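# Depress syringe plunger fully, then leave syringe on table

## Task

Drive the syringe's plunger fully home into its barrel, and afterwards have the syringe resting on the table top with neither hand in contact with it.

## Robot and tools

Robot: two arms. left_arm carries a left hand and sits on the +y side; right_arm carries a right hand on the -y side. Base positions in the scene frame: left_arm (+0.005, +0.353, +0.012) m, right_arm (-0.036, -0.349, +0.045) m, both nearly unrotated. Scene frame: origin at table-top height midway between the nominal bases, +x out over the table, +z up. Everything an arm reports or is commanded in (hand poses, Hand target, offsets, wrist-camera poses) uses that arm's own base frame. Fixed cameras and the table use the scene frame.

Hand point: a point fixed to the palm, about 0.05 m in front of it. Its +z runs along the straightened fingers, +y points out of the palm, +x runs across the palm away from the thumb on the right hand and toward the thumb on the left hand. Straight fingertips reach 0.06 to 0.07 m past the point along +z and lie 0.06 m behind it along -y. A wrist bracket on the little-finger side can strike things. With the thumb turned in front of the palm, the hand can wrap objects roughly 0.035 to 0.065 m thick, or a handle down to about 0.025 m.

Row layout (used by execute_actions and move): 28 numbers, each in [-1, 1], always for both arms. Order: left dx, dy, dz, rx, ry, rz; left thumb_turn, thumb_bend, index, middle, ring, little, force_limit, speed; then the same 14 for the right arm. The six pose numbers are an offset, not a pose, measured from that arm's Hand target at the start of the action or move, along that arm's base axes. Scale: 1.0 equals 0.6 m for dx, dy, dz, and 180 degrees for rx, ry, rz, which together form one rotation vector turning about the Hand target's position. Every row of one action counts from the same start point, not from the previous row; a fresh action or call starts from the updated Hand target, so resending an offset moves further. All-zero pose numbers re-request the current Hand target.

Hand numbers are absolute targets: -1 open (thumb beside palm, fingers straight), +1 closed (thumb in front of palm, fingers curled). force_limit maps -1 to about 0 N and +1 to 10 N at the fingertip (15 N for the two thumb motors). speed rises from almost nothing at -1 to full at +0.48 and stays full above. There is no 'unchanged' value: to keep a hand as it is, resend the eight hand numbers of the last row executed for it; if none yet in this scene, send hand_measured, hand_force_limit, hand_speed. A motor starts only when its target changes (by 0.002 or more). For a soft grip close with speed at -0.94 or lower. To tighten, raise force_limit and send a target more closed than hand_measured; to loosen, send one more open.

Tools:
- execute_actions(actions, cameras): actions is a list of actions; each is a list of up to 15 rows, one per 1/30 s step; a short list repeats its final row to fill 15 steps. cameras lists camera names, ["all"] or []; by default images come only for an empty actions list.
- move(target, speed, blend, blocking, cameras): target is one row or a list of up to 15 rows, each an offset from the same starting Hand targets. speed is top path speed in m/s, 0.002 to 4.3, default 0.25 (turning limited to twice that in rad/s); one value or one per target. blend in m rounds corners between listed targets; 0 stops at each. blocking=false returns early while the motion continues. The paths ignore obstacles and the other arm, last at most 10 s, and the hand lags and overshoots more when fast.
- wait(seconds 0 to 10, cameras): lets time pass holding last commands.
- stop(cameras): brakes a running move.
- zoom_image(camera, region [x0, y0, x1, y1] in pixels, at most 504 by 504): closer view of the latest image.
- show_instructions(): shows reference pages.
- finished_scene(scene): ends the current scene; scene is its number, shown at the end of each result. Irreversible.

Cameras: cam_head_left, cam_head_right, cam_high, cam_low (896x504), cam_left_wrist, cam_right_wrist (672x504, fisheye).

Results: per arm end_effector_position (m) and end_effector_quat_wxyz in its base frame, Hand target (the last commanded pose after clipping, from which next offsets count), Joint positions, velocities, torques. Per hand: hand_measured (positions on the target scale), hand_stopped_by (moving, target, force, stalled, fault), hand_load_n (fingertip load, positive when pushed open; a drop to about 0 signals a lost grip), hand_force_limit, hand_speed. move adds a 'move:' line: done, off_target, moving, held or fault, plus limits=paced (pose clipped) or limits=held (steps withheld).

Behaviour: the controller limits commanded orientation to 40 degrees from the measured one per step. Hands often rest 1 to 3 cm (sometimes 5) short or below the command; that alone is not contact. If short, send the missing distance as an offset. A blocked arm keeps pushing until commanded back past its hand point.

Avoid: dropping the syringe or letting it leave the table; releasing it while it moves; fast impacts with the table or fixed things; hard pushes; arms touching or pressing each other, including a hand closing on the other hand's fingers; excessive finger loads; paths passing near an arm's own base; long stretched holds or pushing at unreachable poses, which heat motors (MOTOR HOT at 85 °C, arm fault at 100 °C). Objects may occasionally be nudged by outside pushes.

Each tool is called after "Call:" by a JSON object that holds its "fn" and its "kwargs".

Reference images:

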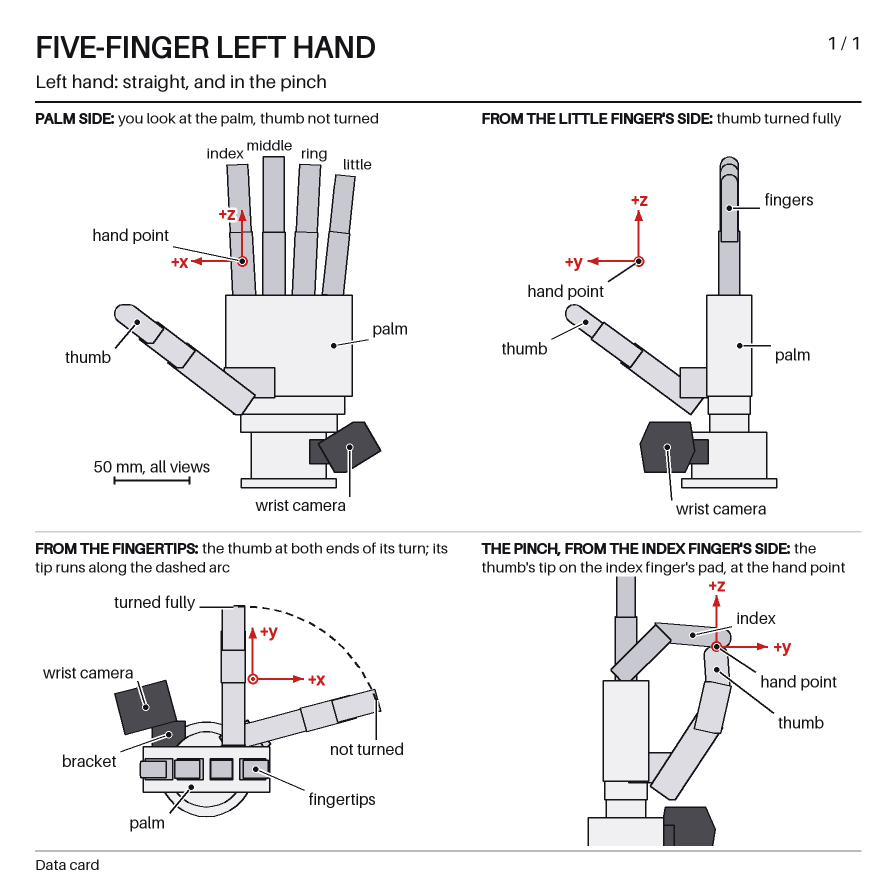

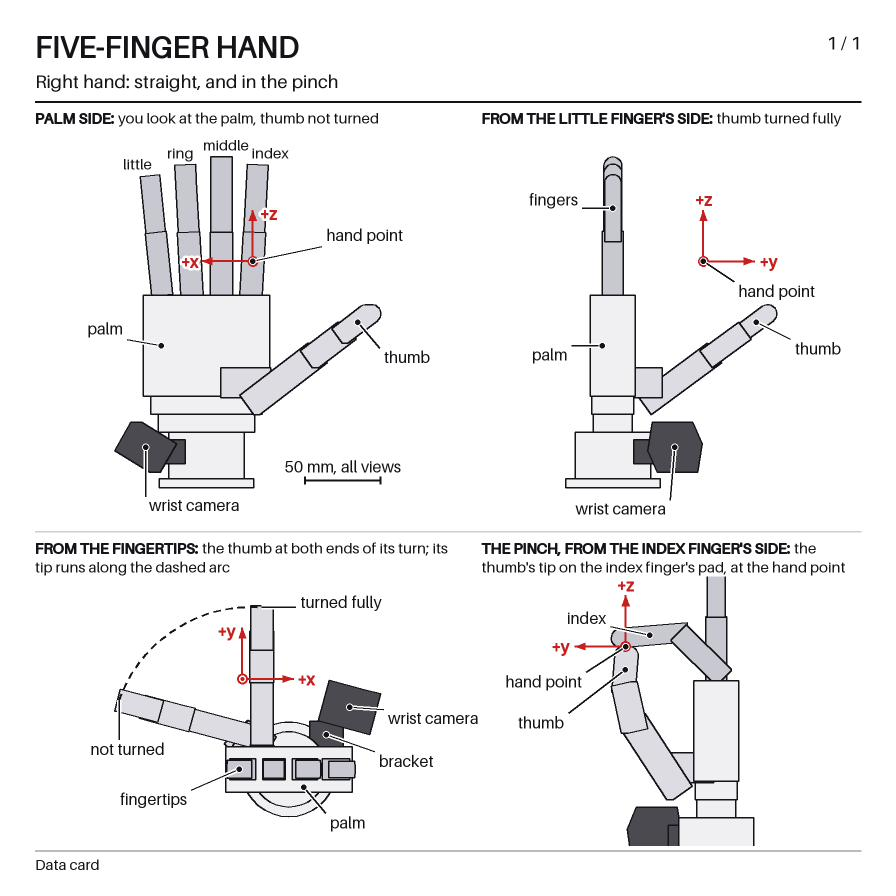

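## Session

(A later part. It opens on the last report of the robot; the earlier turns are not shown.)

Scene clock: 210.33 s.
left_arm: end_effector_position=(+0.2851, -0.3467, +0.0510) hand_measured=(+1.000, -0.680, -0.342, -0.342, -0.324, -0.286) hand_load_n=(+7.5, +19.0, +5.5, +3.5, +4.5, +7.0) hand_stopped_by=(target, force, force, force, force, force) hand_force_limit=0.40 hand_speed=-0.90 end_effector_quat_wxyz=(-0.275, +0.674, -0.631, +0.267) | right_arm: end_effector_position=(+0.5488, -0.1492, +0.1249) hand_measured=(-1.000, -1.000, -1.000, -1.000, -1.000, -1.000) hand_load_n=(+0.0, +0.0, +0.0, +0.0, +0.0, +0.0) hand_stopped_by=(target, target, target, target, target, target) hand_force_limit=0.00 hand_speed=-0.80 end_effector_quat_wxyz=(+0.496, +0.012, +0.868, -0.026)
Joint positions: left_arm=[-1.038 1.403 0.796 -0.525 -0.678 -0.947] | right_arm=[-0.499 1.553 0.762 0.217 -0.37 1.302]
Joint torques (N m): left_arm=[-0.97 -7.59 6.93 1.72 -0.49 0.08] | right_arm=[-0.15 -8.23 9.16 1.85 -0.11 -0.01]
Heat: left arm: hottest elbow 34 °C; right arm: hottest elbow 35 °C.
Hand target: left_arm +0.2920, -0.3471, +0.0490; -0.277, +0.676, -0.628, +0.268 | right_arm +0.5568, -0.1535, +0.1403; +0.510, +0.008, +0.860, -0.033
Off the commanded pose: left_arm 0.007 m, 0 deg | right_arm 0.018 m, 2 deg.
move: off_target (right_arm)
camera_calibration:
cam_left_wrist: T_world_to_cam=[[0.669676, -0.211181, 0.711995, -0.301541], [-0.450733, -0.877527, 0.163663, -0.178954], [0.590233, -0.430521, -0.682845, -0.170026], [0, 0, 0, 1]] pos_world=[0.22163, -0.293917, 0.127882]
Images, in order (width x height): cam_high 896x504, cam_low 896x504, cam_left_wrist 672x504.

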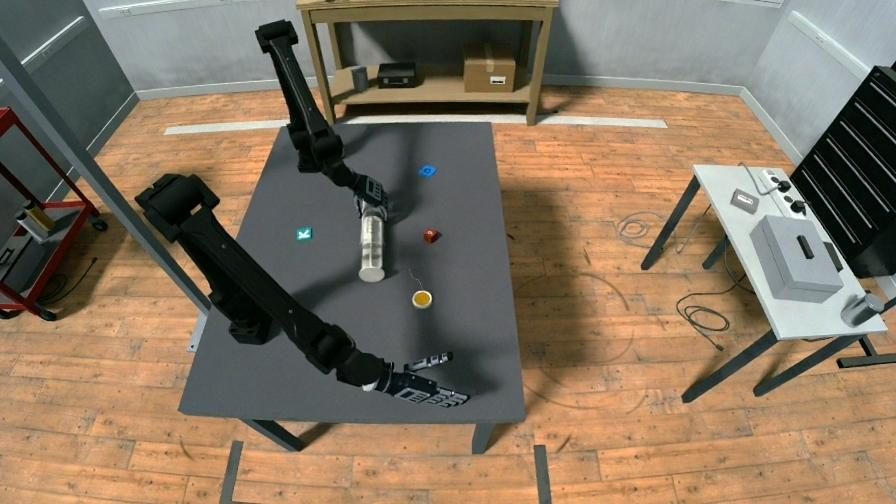

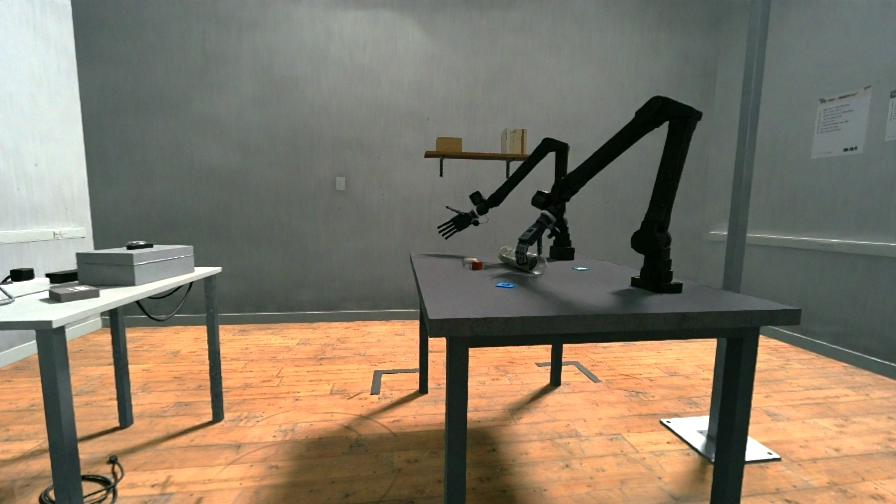

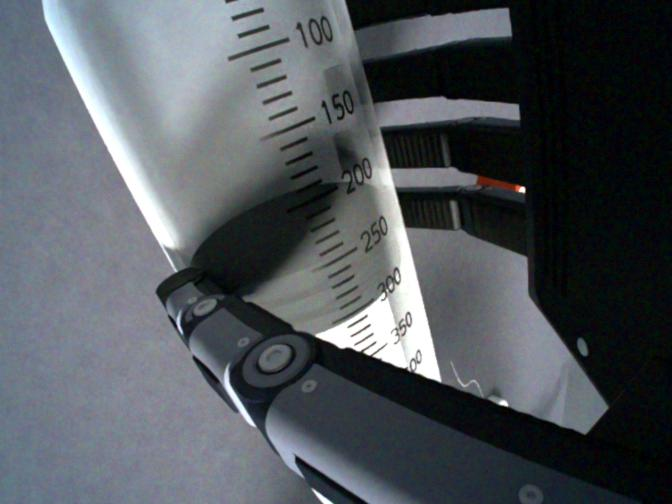

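Call:
{"fn": "move", "kwargs": {"target": [0,0,0,0,0,0,1,0.2,0.3,0.3,0.3,0.3,0.4,-0.9, -0.408,0.42,0,0,0,0.0554,-1,-1,-1,-1,-1,-1,0,-0.8], "speed": 0.15, "cameras": ["all"]}}

Scene clock: 231.27 s.
left_arm: end_effector_position=(+0.2851, -0.3467, +0.0510) hand_measured=(+1.000, -0.680, -0.342, -0.342, -0.324, -0.286) hand_load_n=(+7.5, +19.0, +5.5, +3.5, +4.5, +7.0) hand_stopped_by=(target, force, force, force, force, force) hand_force_limit=0.40 hand_speed=-0.90 end_effector_quat_wxyz=(-0.275, +0.674, -0.631, +0.267) | right_arm: end_effector_position=(+0.3127, +0.0968, +0.1385) hand_measured=(-1.000, -1.000, -1.000, -1.000, -1.000, -1.000) hand_load_n=(-0.5, +0.0, +0.0, +0.0, +0.0, +0.0) hand_stopped_by=(target, target, target, target, target, target) hand_force_limit=0.00 hand_speed=-0.80 end_effector_quat_wxyz=(+0.511, -0.071, +0.857, +0.006)
Joint positions: left_arm=[-1.038 1.403 0.796 -0.525 -0.678 -0.947] | right_arm=[0.131 0.427 0.147 -0.219 0.032 1.517]
Joint torques (N m): left_arm=[-0.97 -7.65 6.93 1.72 -0.49 0.08] | right_arm=[0.5 1.32 9.61 1.46 0.16 0.14]
Heat: left arm: hottest elbow 34 °C; right arm: hottest elbow 35 °C.
Hand target: left_arm +0.2920, -0.3471, +0.0490; -0.277, +0.676, -0.628, +0.268 | right_arm +0.3121, +0.0984, +0.1403; +0.511, -0.067, +0.857, +0.011
Off the commanded pose: left_arm 0.007 m, 0 deg | right_arm 0.003 m, 1 deg.
move: done
camera_calibration:
cam_left_wrist: T_world_to_cam=[[0.669676, -0.211181, 0.711995, -0.301541], [-0.450733, -0.877527, 0.163663, -0.178954], [0.590233, -0.430521, -0.682845, -0.170026], [0, 0, 0, 1]] pos_world=[0.22163, -0.293917, 0.127882]
cam_right_wrist: T_world_to_cam=[[-0.203899, 0.921502, -0.330544, 0.0226458], [-0.129095, 0.30938, 0.942135, -0.125394], [0.970443, 0.234772, 0.0558789, -0.217898], [0, 0, 0, 1]] pos_world=[0.199887, 0.0690826, 0.137799]

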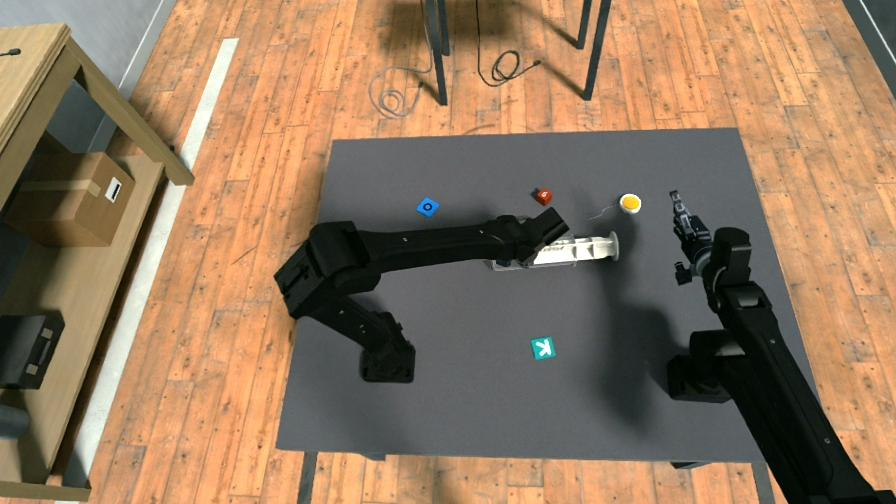

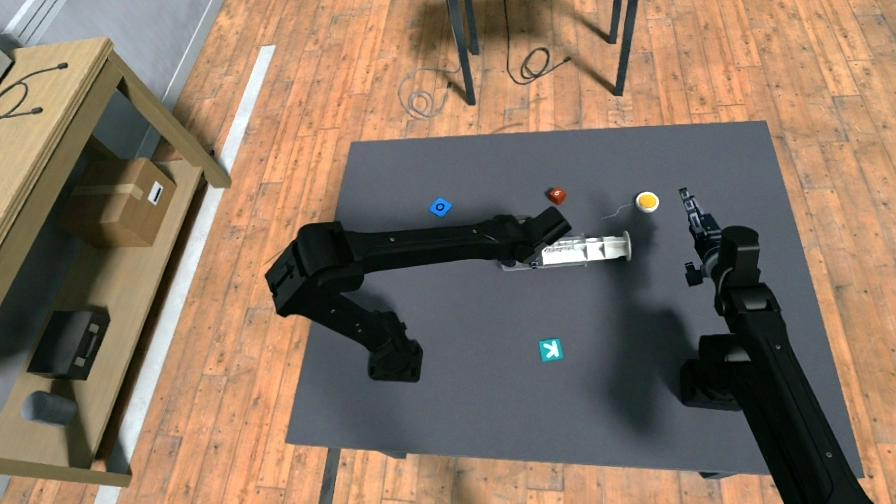

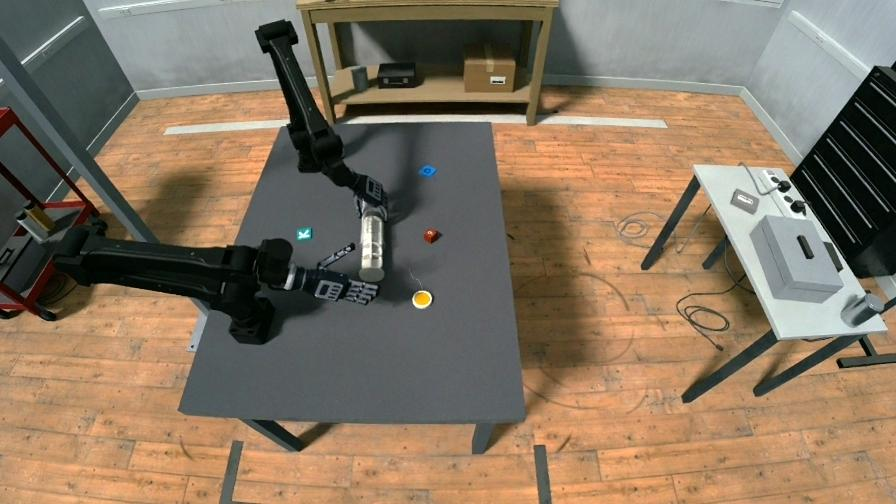

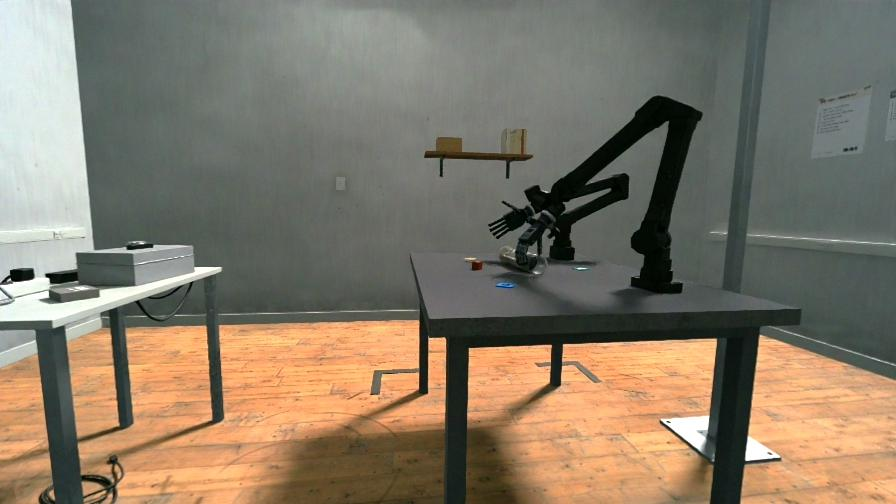

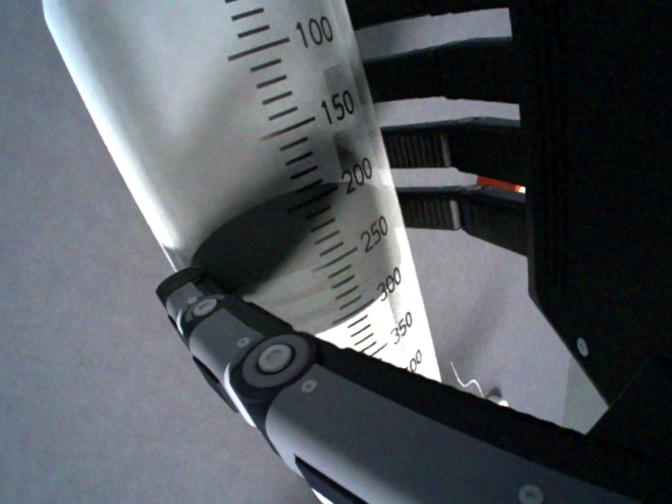

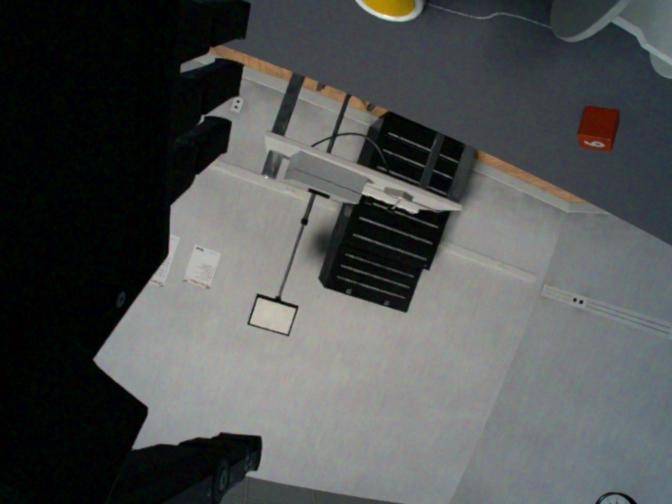

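Call:
{"fn": "move", "kwargs": {"target": [0,0,0,0,0,0,1,0.2,0.3,0.3,0.3,0.3,0.4,-0.9, 0,0,-0.09,0,0,0,-1,-1,-1,-1,-1,-1,0,-0.8], "speed": 0.12, "cameras": ["cam_right_wrist","cam_low","cam_high", "cam_head_left"]}}

Call:
{"fn": "zoom_image", "kwargs": {"camera": "cam_high", "region": [280, 200, 440, 340]}}

Call:
{"fn": "zoom_image", "kwargs": {"camera": "cam_low", "region": [460, 190, 580, 290]}}

Scene clock: 242.27 s.
left_arm: end_effector_position=(+0.2851, -0.3467, +0.0510) hand_measured=(+1.000, -0.680, -0.342, -0.342, -0.324, -0.286) hand_load_n=(+7.0, +19.0, +5.5, +3.5, +4.5, +7.0) hand_stopped_by=(target, force, force, force, force, force) hand_force_limit=0.40 hand_speed=-0.90 end_effector_quat_wxyz=(-0.275, +0.674, -0.631, +0.267) | right_arm: end_effector_position=(+0.3116, +0.0962, +0.0844) hand_measured=(-1.000, -1.000, -1.000, -1.000, -1.000, -1.000) hand_load_n=(+0.0, +0.0, +0.0, +0.0, +0.0, +0.0) hand_stopped_by=(target, target, target, target, target, target) hand_force_limit=0.00 hand_speed=-0.80 end_effector_quat_wxyz=(+0.506, -0.071, +0.860, +0.004)
Joint positions: left_arm=[-1.038 1.403 0.796 -0.525 -0.678 -0.947] | right_arm=[0.134 0.643 0.031 0.102 0.038 1.518]
Joint torques (N m): left_arm=[-0.97 -7.65 6.93 1.72 -0.49 0.08] | right_arm=[0.38 1.73 7.91 2.51 -0.02 0.13]
Heat: left arm: hottest elbow 34 °C; right arm: hottest elbow 35 °C.
Hand target: left_arm +0.2920, -0.3471, +0.0490; -0.277, +0.676, -0.628, +0.268 | right_arm +0.3120, +0.0985, +0.0862; +0.511, -0.067, +0.857, +0.011
Off the commanded pose: left_arm 0.007 m, 0 deg | right_arm 0.003 m, 1 deg.
move: done
camera_calibration:
cam_right_wrist: T_world_to_cam=[[-0.204383, 0.920955, -0.331767, 0.0054754], [-0.117726, 0.313336, 0.942317, -0.0783539], [0.971786, 0.231651, 0.0443799, -0.212687], [0, 0, 0, 1]] pos_world=[0.198581, 0.0687776, 0.0850898]
Images, in order (width x height): cam_head_left 896x504, cam_high 896x504, cam_low 896x504, cam_right_wrist 672x504.

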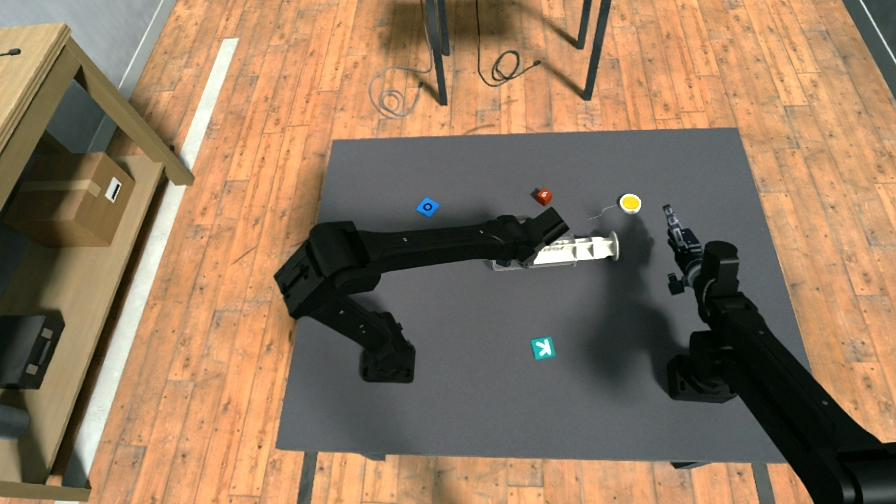

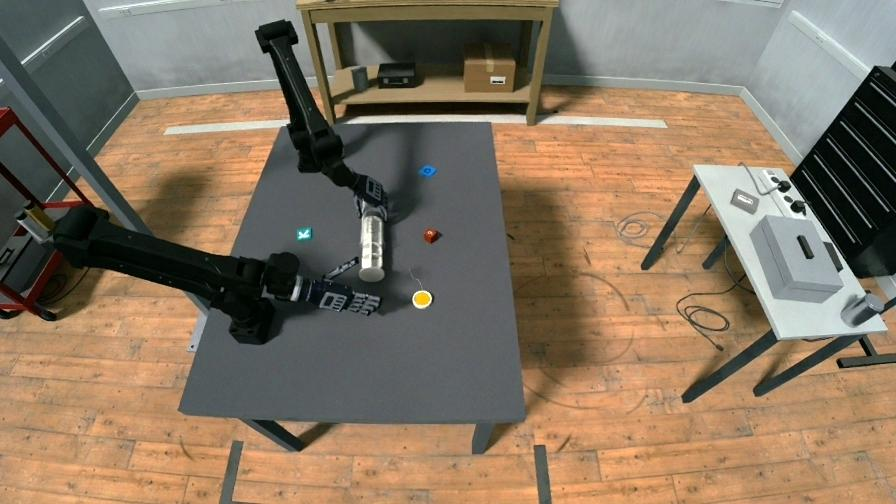

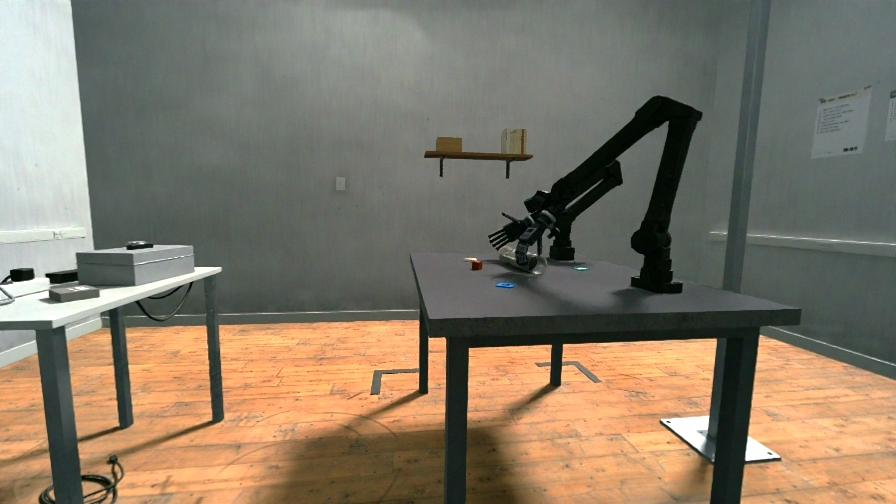

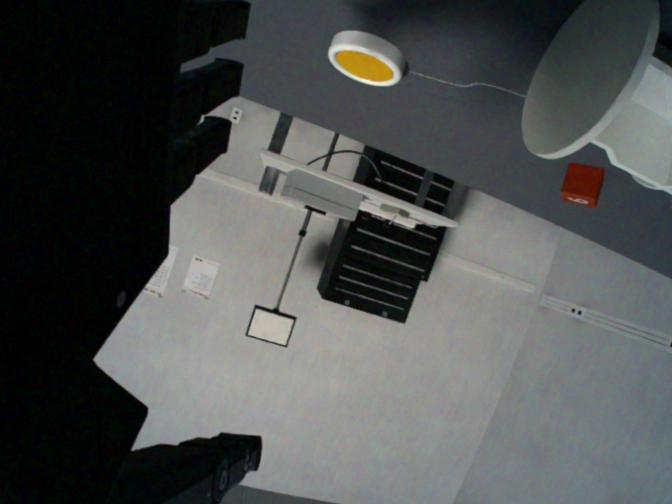

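Scaled by 3.150 from the camera's 896x504 image, which has a finer 1280x720 frame.

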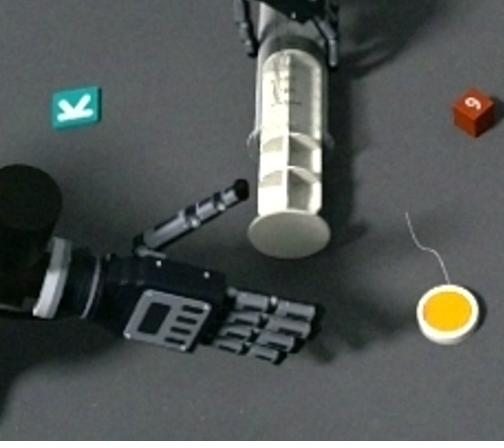

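Scaled by 4.200 from the camera's 896x504 image, which has a finer 1280x720 frame.

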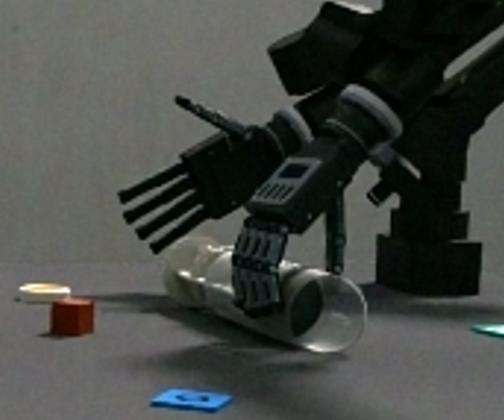

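Call:
{"fn": "move", "kwargs": {"target": [[0,0,0,0,0,0,1,0.2,0.3,0.3,0.3,0.3,0.4,-0.9, 0.025,0,-0.0367,0,0,0,-1,-1,-1,-1,-1,-1,0,-0.8],[0,0,0,0,0,0,1,0.2,0.3,0.3,0.3,0.3,0.4,-0.9, 0.0133,0.0908,-0.0367,0,0,0,-1,-1,-1,-1,-1,-1,0,-0.8]], "speed": 0.1, "cameras": ["cam_right_wrist","cam_low","cam_high", "cam_head_left"]}}

Call:
{"fn": "zoom_image", "kwargs": {"camera": "cam_high", "region": [280, 180, 440, 320]}}

Call:
{"fn": "zoom_image", "kwargs": {"camera": "cam_low", "region": [460, 190, 580, 290]}}

Call:
{"fn": "zoom_image", "kwargs": {"camera": "cam_head_left", "region": [540, 180, 740, 300]}}

Scene clock: 258.13 s.
left_arm: end_effector_position=(+0.2851, -0.3467, +0.0510) hand_measured=(+1.000, -0.680, -0.342, -0.342, -0.324, -0.286) hand_load_n=(+7.5, +19.0, +5.5, +3.5, +5.0, +7.0) hand_stopped_by=(target, force, force, force, force, force) hand_force_limit=0.40 hand_speed=-0.90 end_effector_quat_wxyz=(-0.275, +0.674, -0.631, +0.267) | right_arm: end_effector_position=(+0.3107, +0.1462, +0.0513) hand_measured=(-1.000, -1.000, -1.000, -1.000, -1.000, -1.000) hand_load_n=(+0.0, +0.0, +0.0, +0.0, +0.0, +0.0) hand_stopped_by=(target, target, target, target, target, target) hand_force_limit=0.00 hand_speed=-0.80 end_effector_quat_wxyz=(+0.497, -0.075, +0.864, +0.001)
Joint positions: left_arm=[-1.038 1.403 0.796 -0.525 -0.678 -0.947] | right_arm=[0.466 1.037 0.024 0.45 0.324 1.684]
Joint torques (N m): left_arm=[-0.97 -7.65 6.91 1.72 -0.49 0.08] | right_arm=[0.56 -0.03 7.77 2.36 0.28 0.13]
Heat: left arm: hottest elbow 34 °C; right arm: hottest elbow 35 °C.
Hand target: left_arm +0.2920, -0.3471, +0.0490; -0.277, +0.676, -0.628, +0.268 | right_arm +0.3201, +0.1529, +0.0642; +0.511, -0.067, +0.857, +0.011
Off the commanded pose: left_arm 0.007 m, 0 deg | right_arm 0.017 m, 2 deg.
move: off_target (right_arm)
camera_calibration:
cam_right_wrist: T_world_to_cam=[[-0.214199, 0.916537, -0.337756, -0.0478042], [-0.100219, 0.323336, 0.940962, -0.0697322], [0.971635, 0.235402, 0.0225959, -0.221375], [0, 0, 0, 1]] pos_world=[0.197868, 0.118474, 0.0544714]
Images, in order (width x height): cam_head_left 896x504, cam_high 896x504, cam_low 896x504, cam_right_wrist 672x504.

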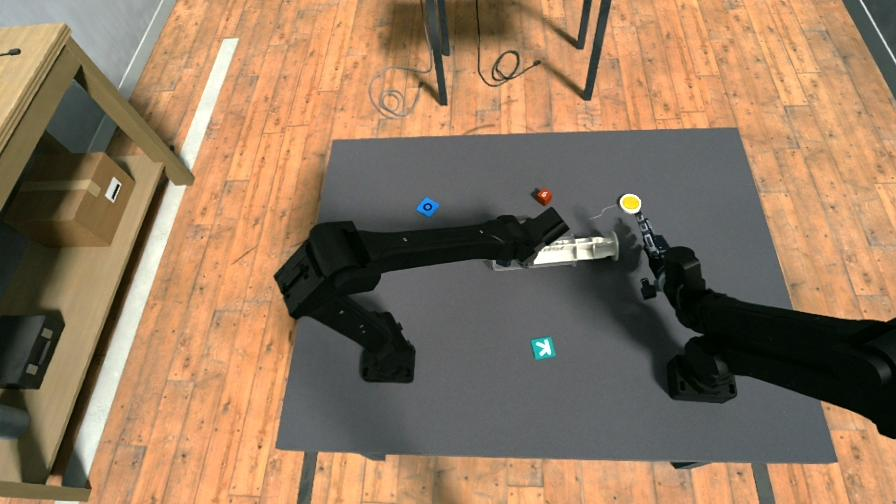

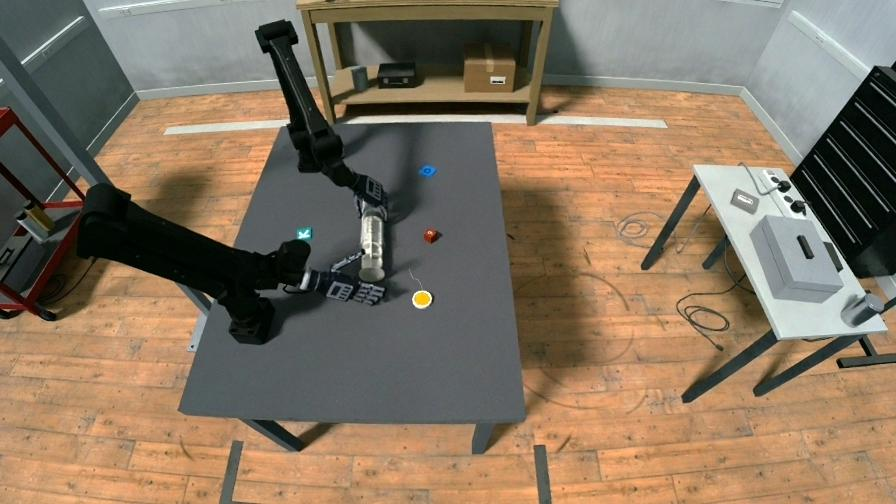

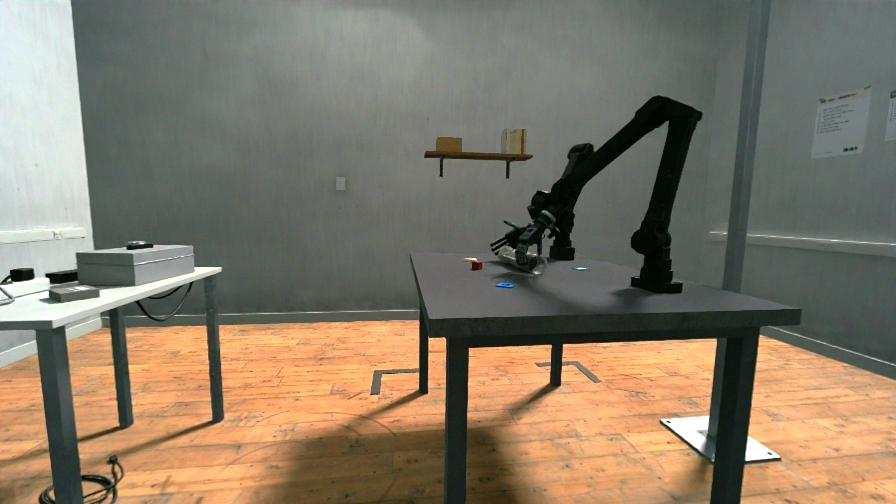

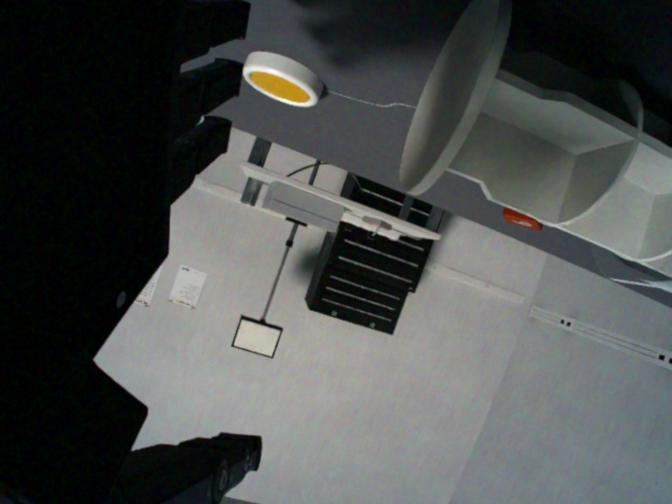

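Scaled by 3.150 from the camera's 896x504 image, which has a finer 1280x720 frame.

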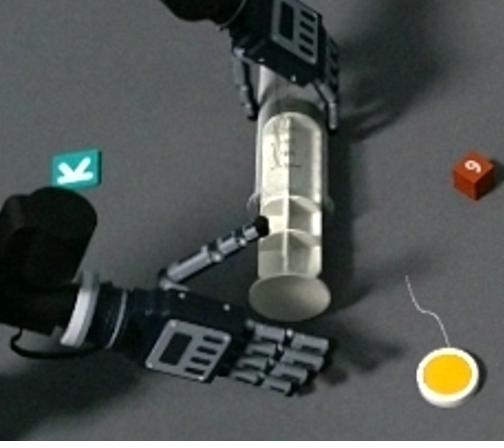

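Scaled by 4.200 from the camera's 896x504 image, which has a finer 1280x720 frame.

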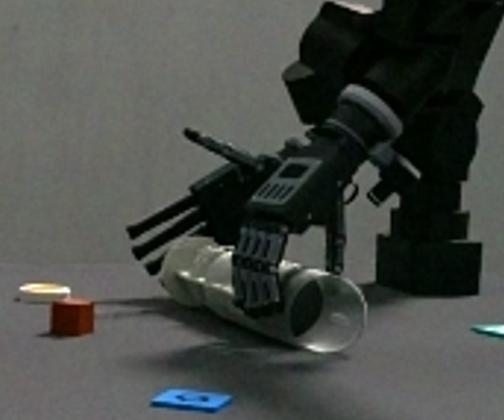

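Scaled by 2.520 from the camera's 896x504 image, which has a finer 1280x720 frame.

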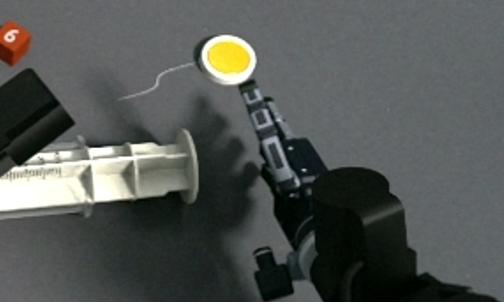

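Call:
{"fn": "move", "kwargs": {"target": [0,0,0,0,0,0,1,0.2,0.3,0.3,0.3,0.3,0.4,-0.9, -0.0075,0.058,0.015,0,0,0,-1,-1,-1,-1,-1,-1,0,-0.8], "speed": 0.08, "cameras": ["cam_right_wrist","cam_high", "cam_head_left"]}}

Call:
{"fn": "zoom_image", "kwargs": {"camera": "cam_high", "region": [280, 180, 440, 320]}}

Call:
{"fn": "zoom_image", "kwargs": {"camera": "cam_head_left", "region": [540, 180, 740, 300]}}

Scene clock: 270.47 s.
left_arm: end_effector_position=(+0.2851, -0.3467, +0.0510) hand_measured=(+1.000, -0.680, -0.342, -0.342, -0.324, -0.286) hand_load_n=(+7.0, +19.0, +5.5, +3.5, +4.5, +6.5) hand_stopped_by=(target, force, force, force, force, force) hand_force_limit=0.40 hand_speed=-0.90 end_effector_quat_wxyz=(-0.275, +0.674, -0.631, +0.267) | right_arm: end_effector_position=(+0.3016, +0.1751, +0.0550) hand_measured=(-1.000, -1.000, -1.000, -1.000, -1.000, -1.000) hand_load_n=(+0.0, +0.0, +0.0, +0.0, +0.5, +0.0) hand_stopped_by=(target, target, target, target, target, target) hand_force_limit=0.00 hand_speed=-0.80 end_effector_quat_wxyz=(+0.498, -0.077, +0.864, -0.002)
Joint positions: left_arm=[-1.038 1.403 0.796 -0.525 -0.678 -0.947] | right_arm=[0.656 1.034 0.054 0.374 0.485 1.792]
Joint torques (N m): left_arm=[-1.03 -7.59 6.93 1.72 -0.5 0.08] | right_arm=[0.44 -0.62 9.91 1.31 0.35 0.14]
Heat: left arm: hottest elbow 34 °C; right arm: hottest elbow 35 °C.
Hand target: left_arm +0.2920, -0.3471, +0.0490; -0.277, +0.676, -0.628, +0.268 | right_arm +0.3156, +0.1878, +0.0733; +0.511, -0.067, +0.857, +0.011
Off the commanded pose: left_arm 0.007 m, 0 deg | right_arm 0.026 m, 2 deg.
move: off_target (right_arm)
camera_calibration:
cam_right_wrist: T_world_to_cam=[[-0.21417, 0.914322, -0.343724, -0.0742632], [-0.102953, 0.328799, 0.938771, -0.0835042], [0.971356, 0.236444, 0.0237132, -0.219561], [0, 0, 0, 1]] pos_world=[0.188769, 0.147271, 0.0580718]
Images, in order (width x height): cam_head_left 896x504, cam_high 896x504, cam_right_wrist 672x504.

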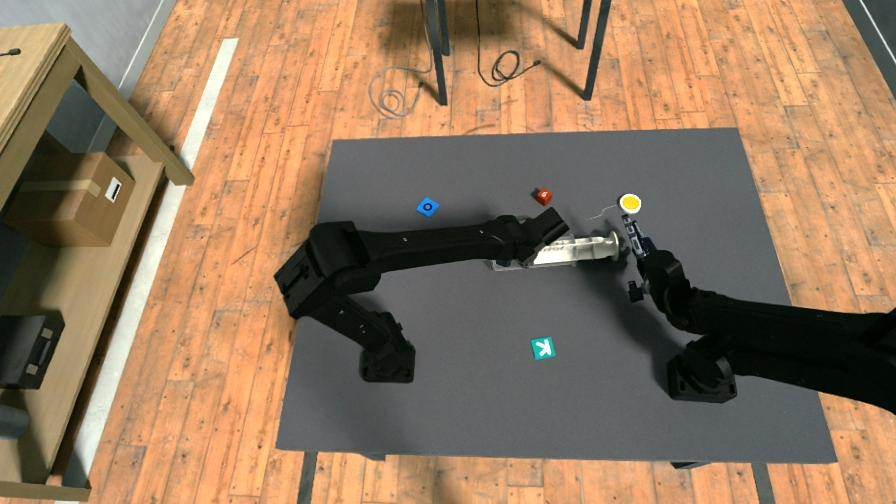

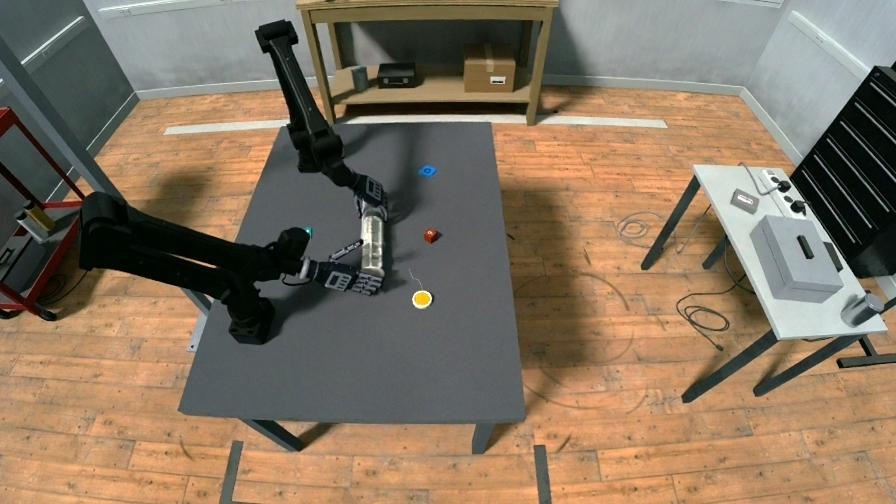

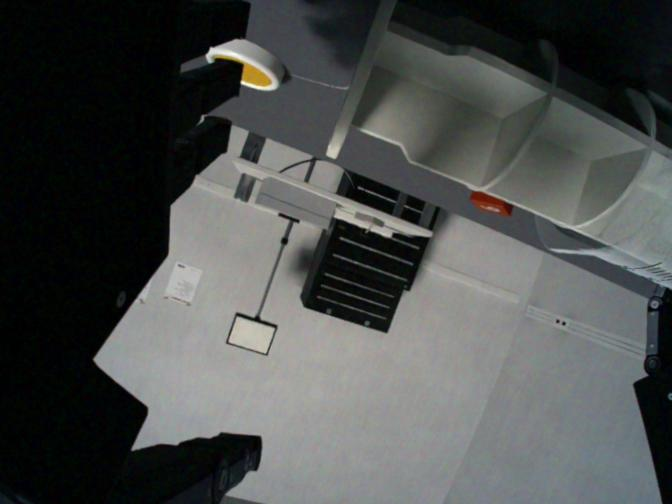

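Scaled by 3.150 from the camera's 896x504 image, which has a finer 1280x720 frame.

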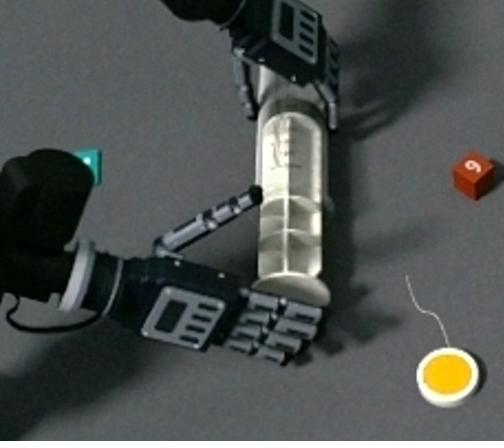

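Scaled by 2.520 from the camera's 896x504 image, which has a finer 1280x720 frame.

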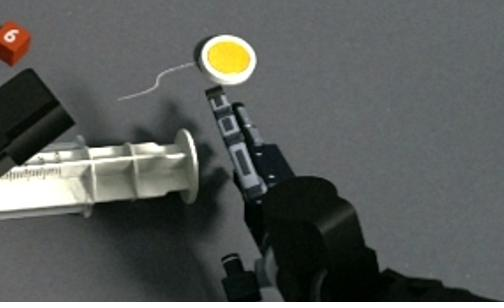

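Call:
{"fn": "move", "kwargs": {"target": [0,0,0,0,0,0,1,0.2,0.3,0.3,0.3,0.3,0.4,-0.9, 0.012,0.05,0.008,0,0,0,-1,-1,-1,-1,-1,-1,0,-0.8], "speed": 0.05, "cameras": ["cam_right_wrist","cam_high", "cam_head_left"]}}

Call:
{"fn": "zoom_image", "kwargs": {"camera": "cam_high", "region": [280, 180, 440, 320]}}

Call:
{"fn": "zoom_image", "kwargs": {"camera": "cam_head_left", "region": [540, 180, 740, 300]}}

Scene clock: 278.77 s.
left_arm: end_effector_position=(+0.2851, -0.3467, +0.0510) hand_measured=(+1.000, -0.680, -0.342, -0.342, -0.324, -0.286) hand_load_n=(+7.0, +19.5, +5.5, +3.5, +4.5, +7.0) hand_stopped_by=(target, force, force, force, force, force) hand_force_limit=0.40 hand_speed=-0.90 end_effector_quat_wxyz=(-0.275, +0.674, -0.631, +0.267) | right_arm: end_effector_position=(+0.3099, +0.2037, +0.0612) hand_measured=(-1.000, -1.000, -1.000, -1.000, -1.000, -1.000) hand_load_n=(+0.0, +0.0, +0.0, +0.0, +0.0, +0.0) hand_stopped_by=(target, target, target, target, target, target) hand_force_limit=0.00 hand_speed=-0.80 end_effector_quat_wxyz=(+0.499, -0.077, +0.863, -0.002)
Joint positions: left_arm=[-1.038 1.403 0.796 -0.525 -0.678 -0.947] | right_arm=[0.752 1.113 0.124 0.353 0.565 1.853]
Joint torques (N m): left_arm=[-1.03 -7.59 6.93 1.72 -0.49 0.08] | right_arm=[0.44 -0.91 9.73 1.46 0.4 0.13]
Heat: left arm: hottest elbow 34 °C; right arm: hottest elbow 36 °C.
Hand target: left_arm +0.2920, -0.3471, +0.0490; -0.277, +0.676, -0.628, +0.268 | right_arm +0.3227, +0.2178, +0.0779; +0.511, -0.067, +0.857, +0.011
Off the commanded pose: left_arm 0.007 m, 0 deg | right_arm 0.026 m, 3 deg.
move: off_target (right_arm)
camera_calibration:
cam_right_wrist: T_world_to_cam=[[-0.213507, 0.913625, -0.345982, -0.0964692], [-0.105503, 0.330514, 0.937886, -0.0973354], [0.971228, 0.236748, 0.025823, -0.23469], [0, 0, 0, 1]] pos_world=[0.197071, 0.17587, 0.0639733]
Images, in order (width x height): cam_head_left 896x504, cam_high 896x504, cam_right_wrist 672x504.

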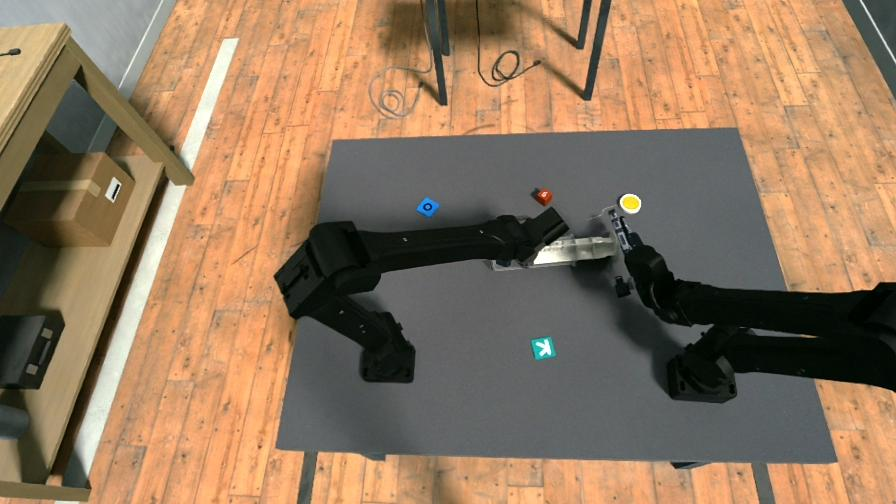

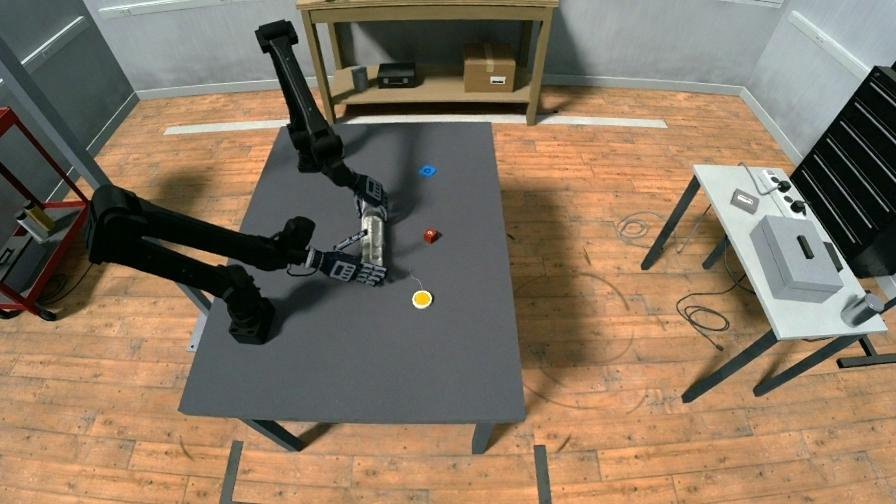

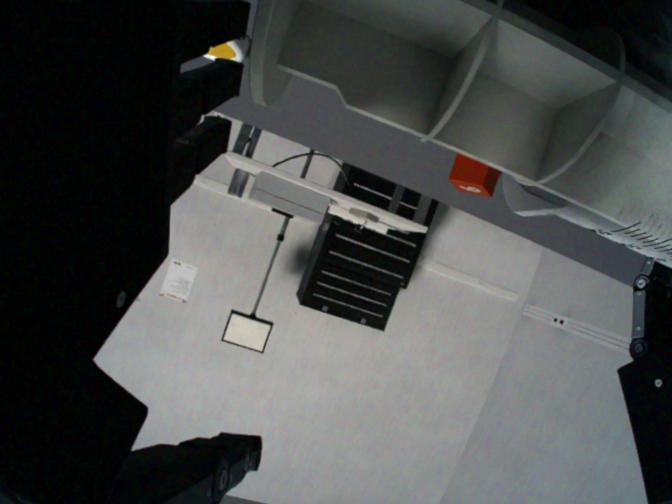

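Scaled by 3.150 from the camera's 896x504 image, which has a finer 1280x720 frame.

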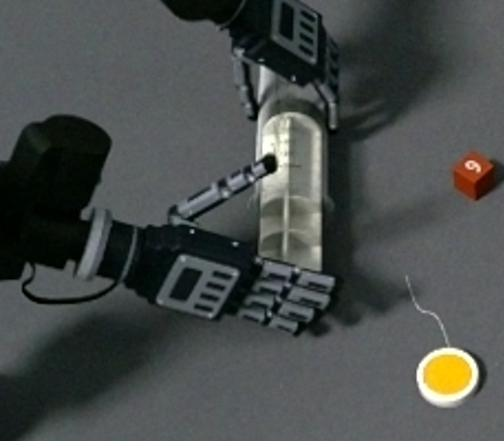

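Scaled by 2.520 from the camera's 896x504 image, which has a finer 1280x720 frame.

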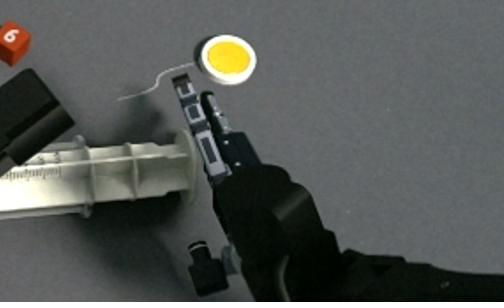

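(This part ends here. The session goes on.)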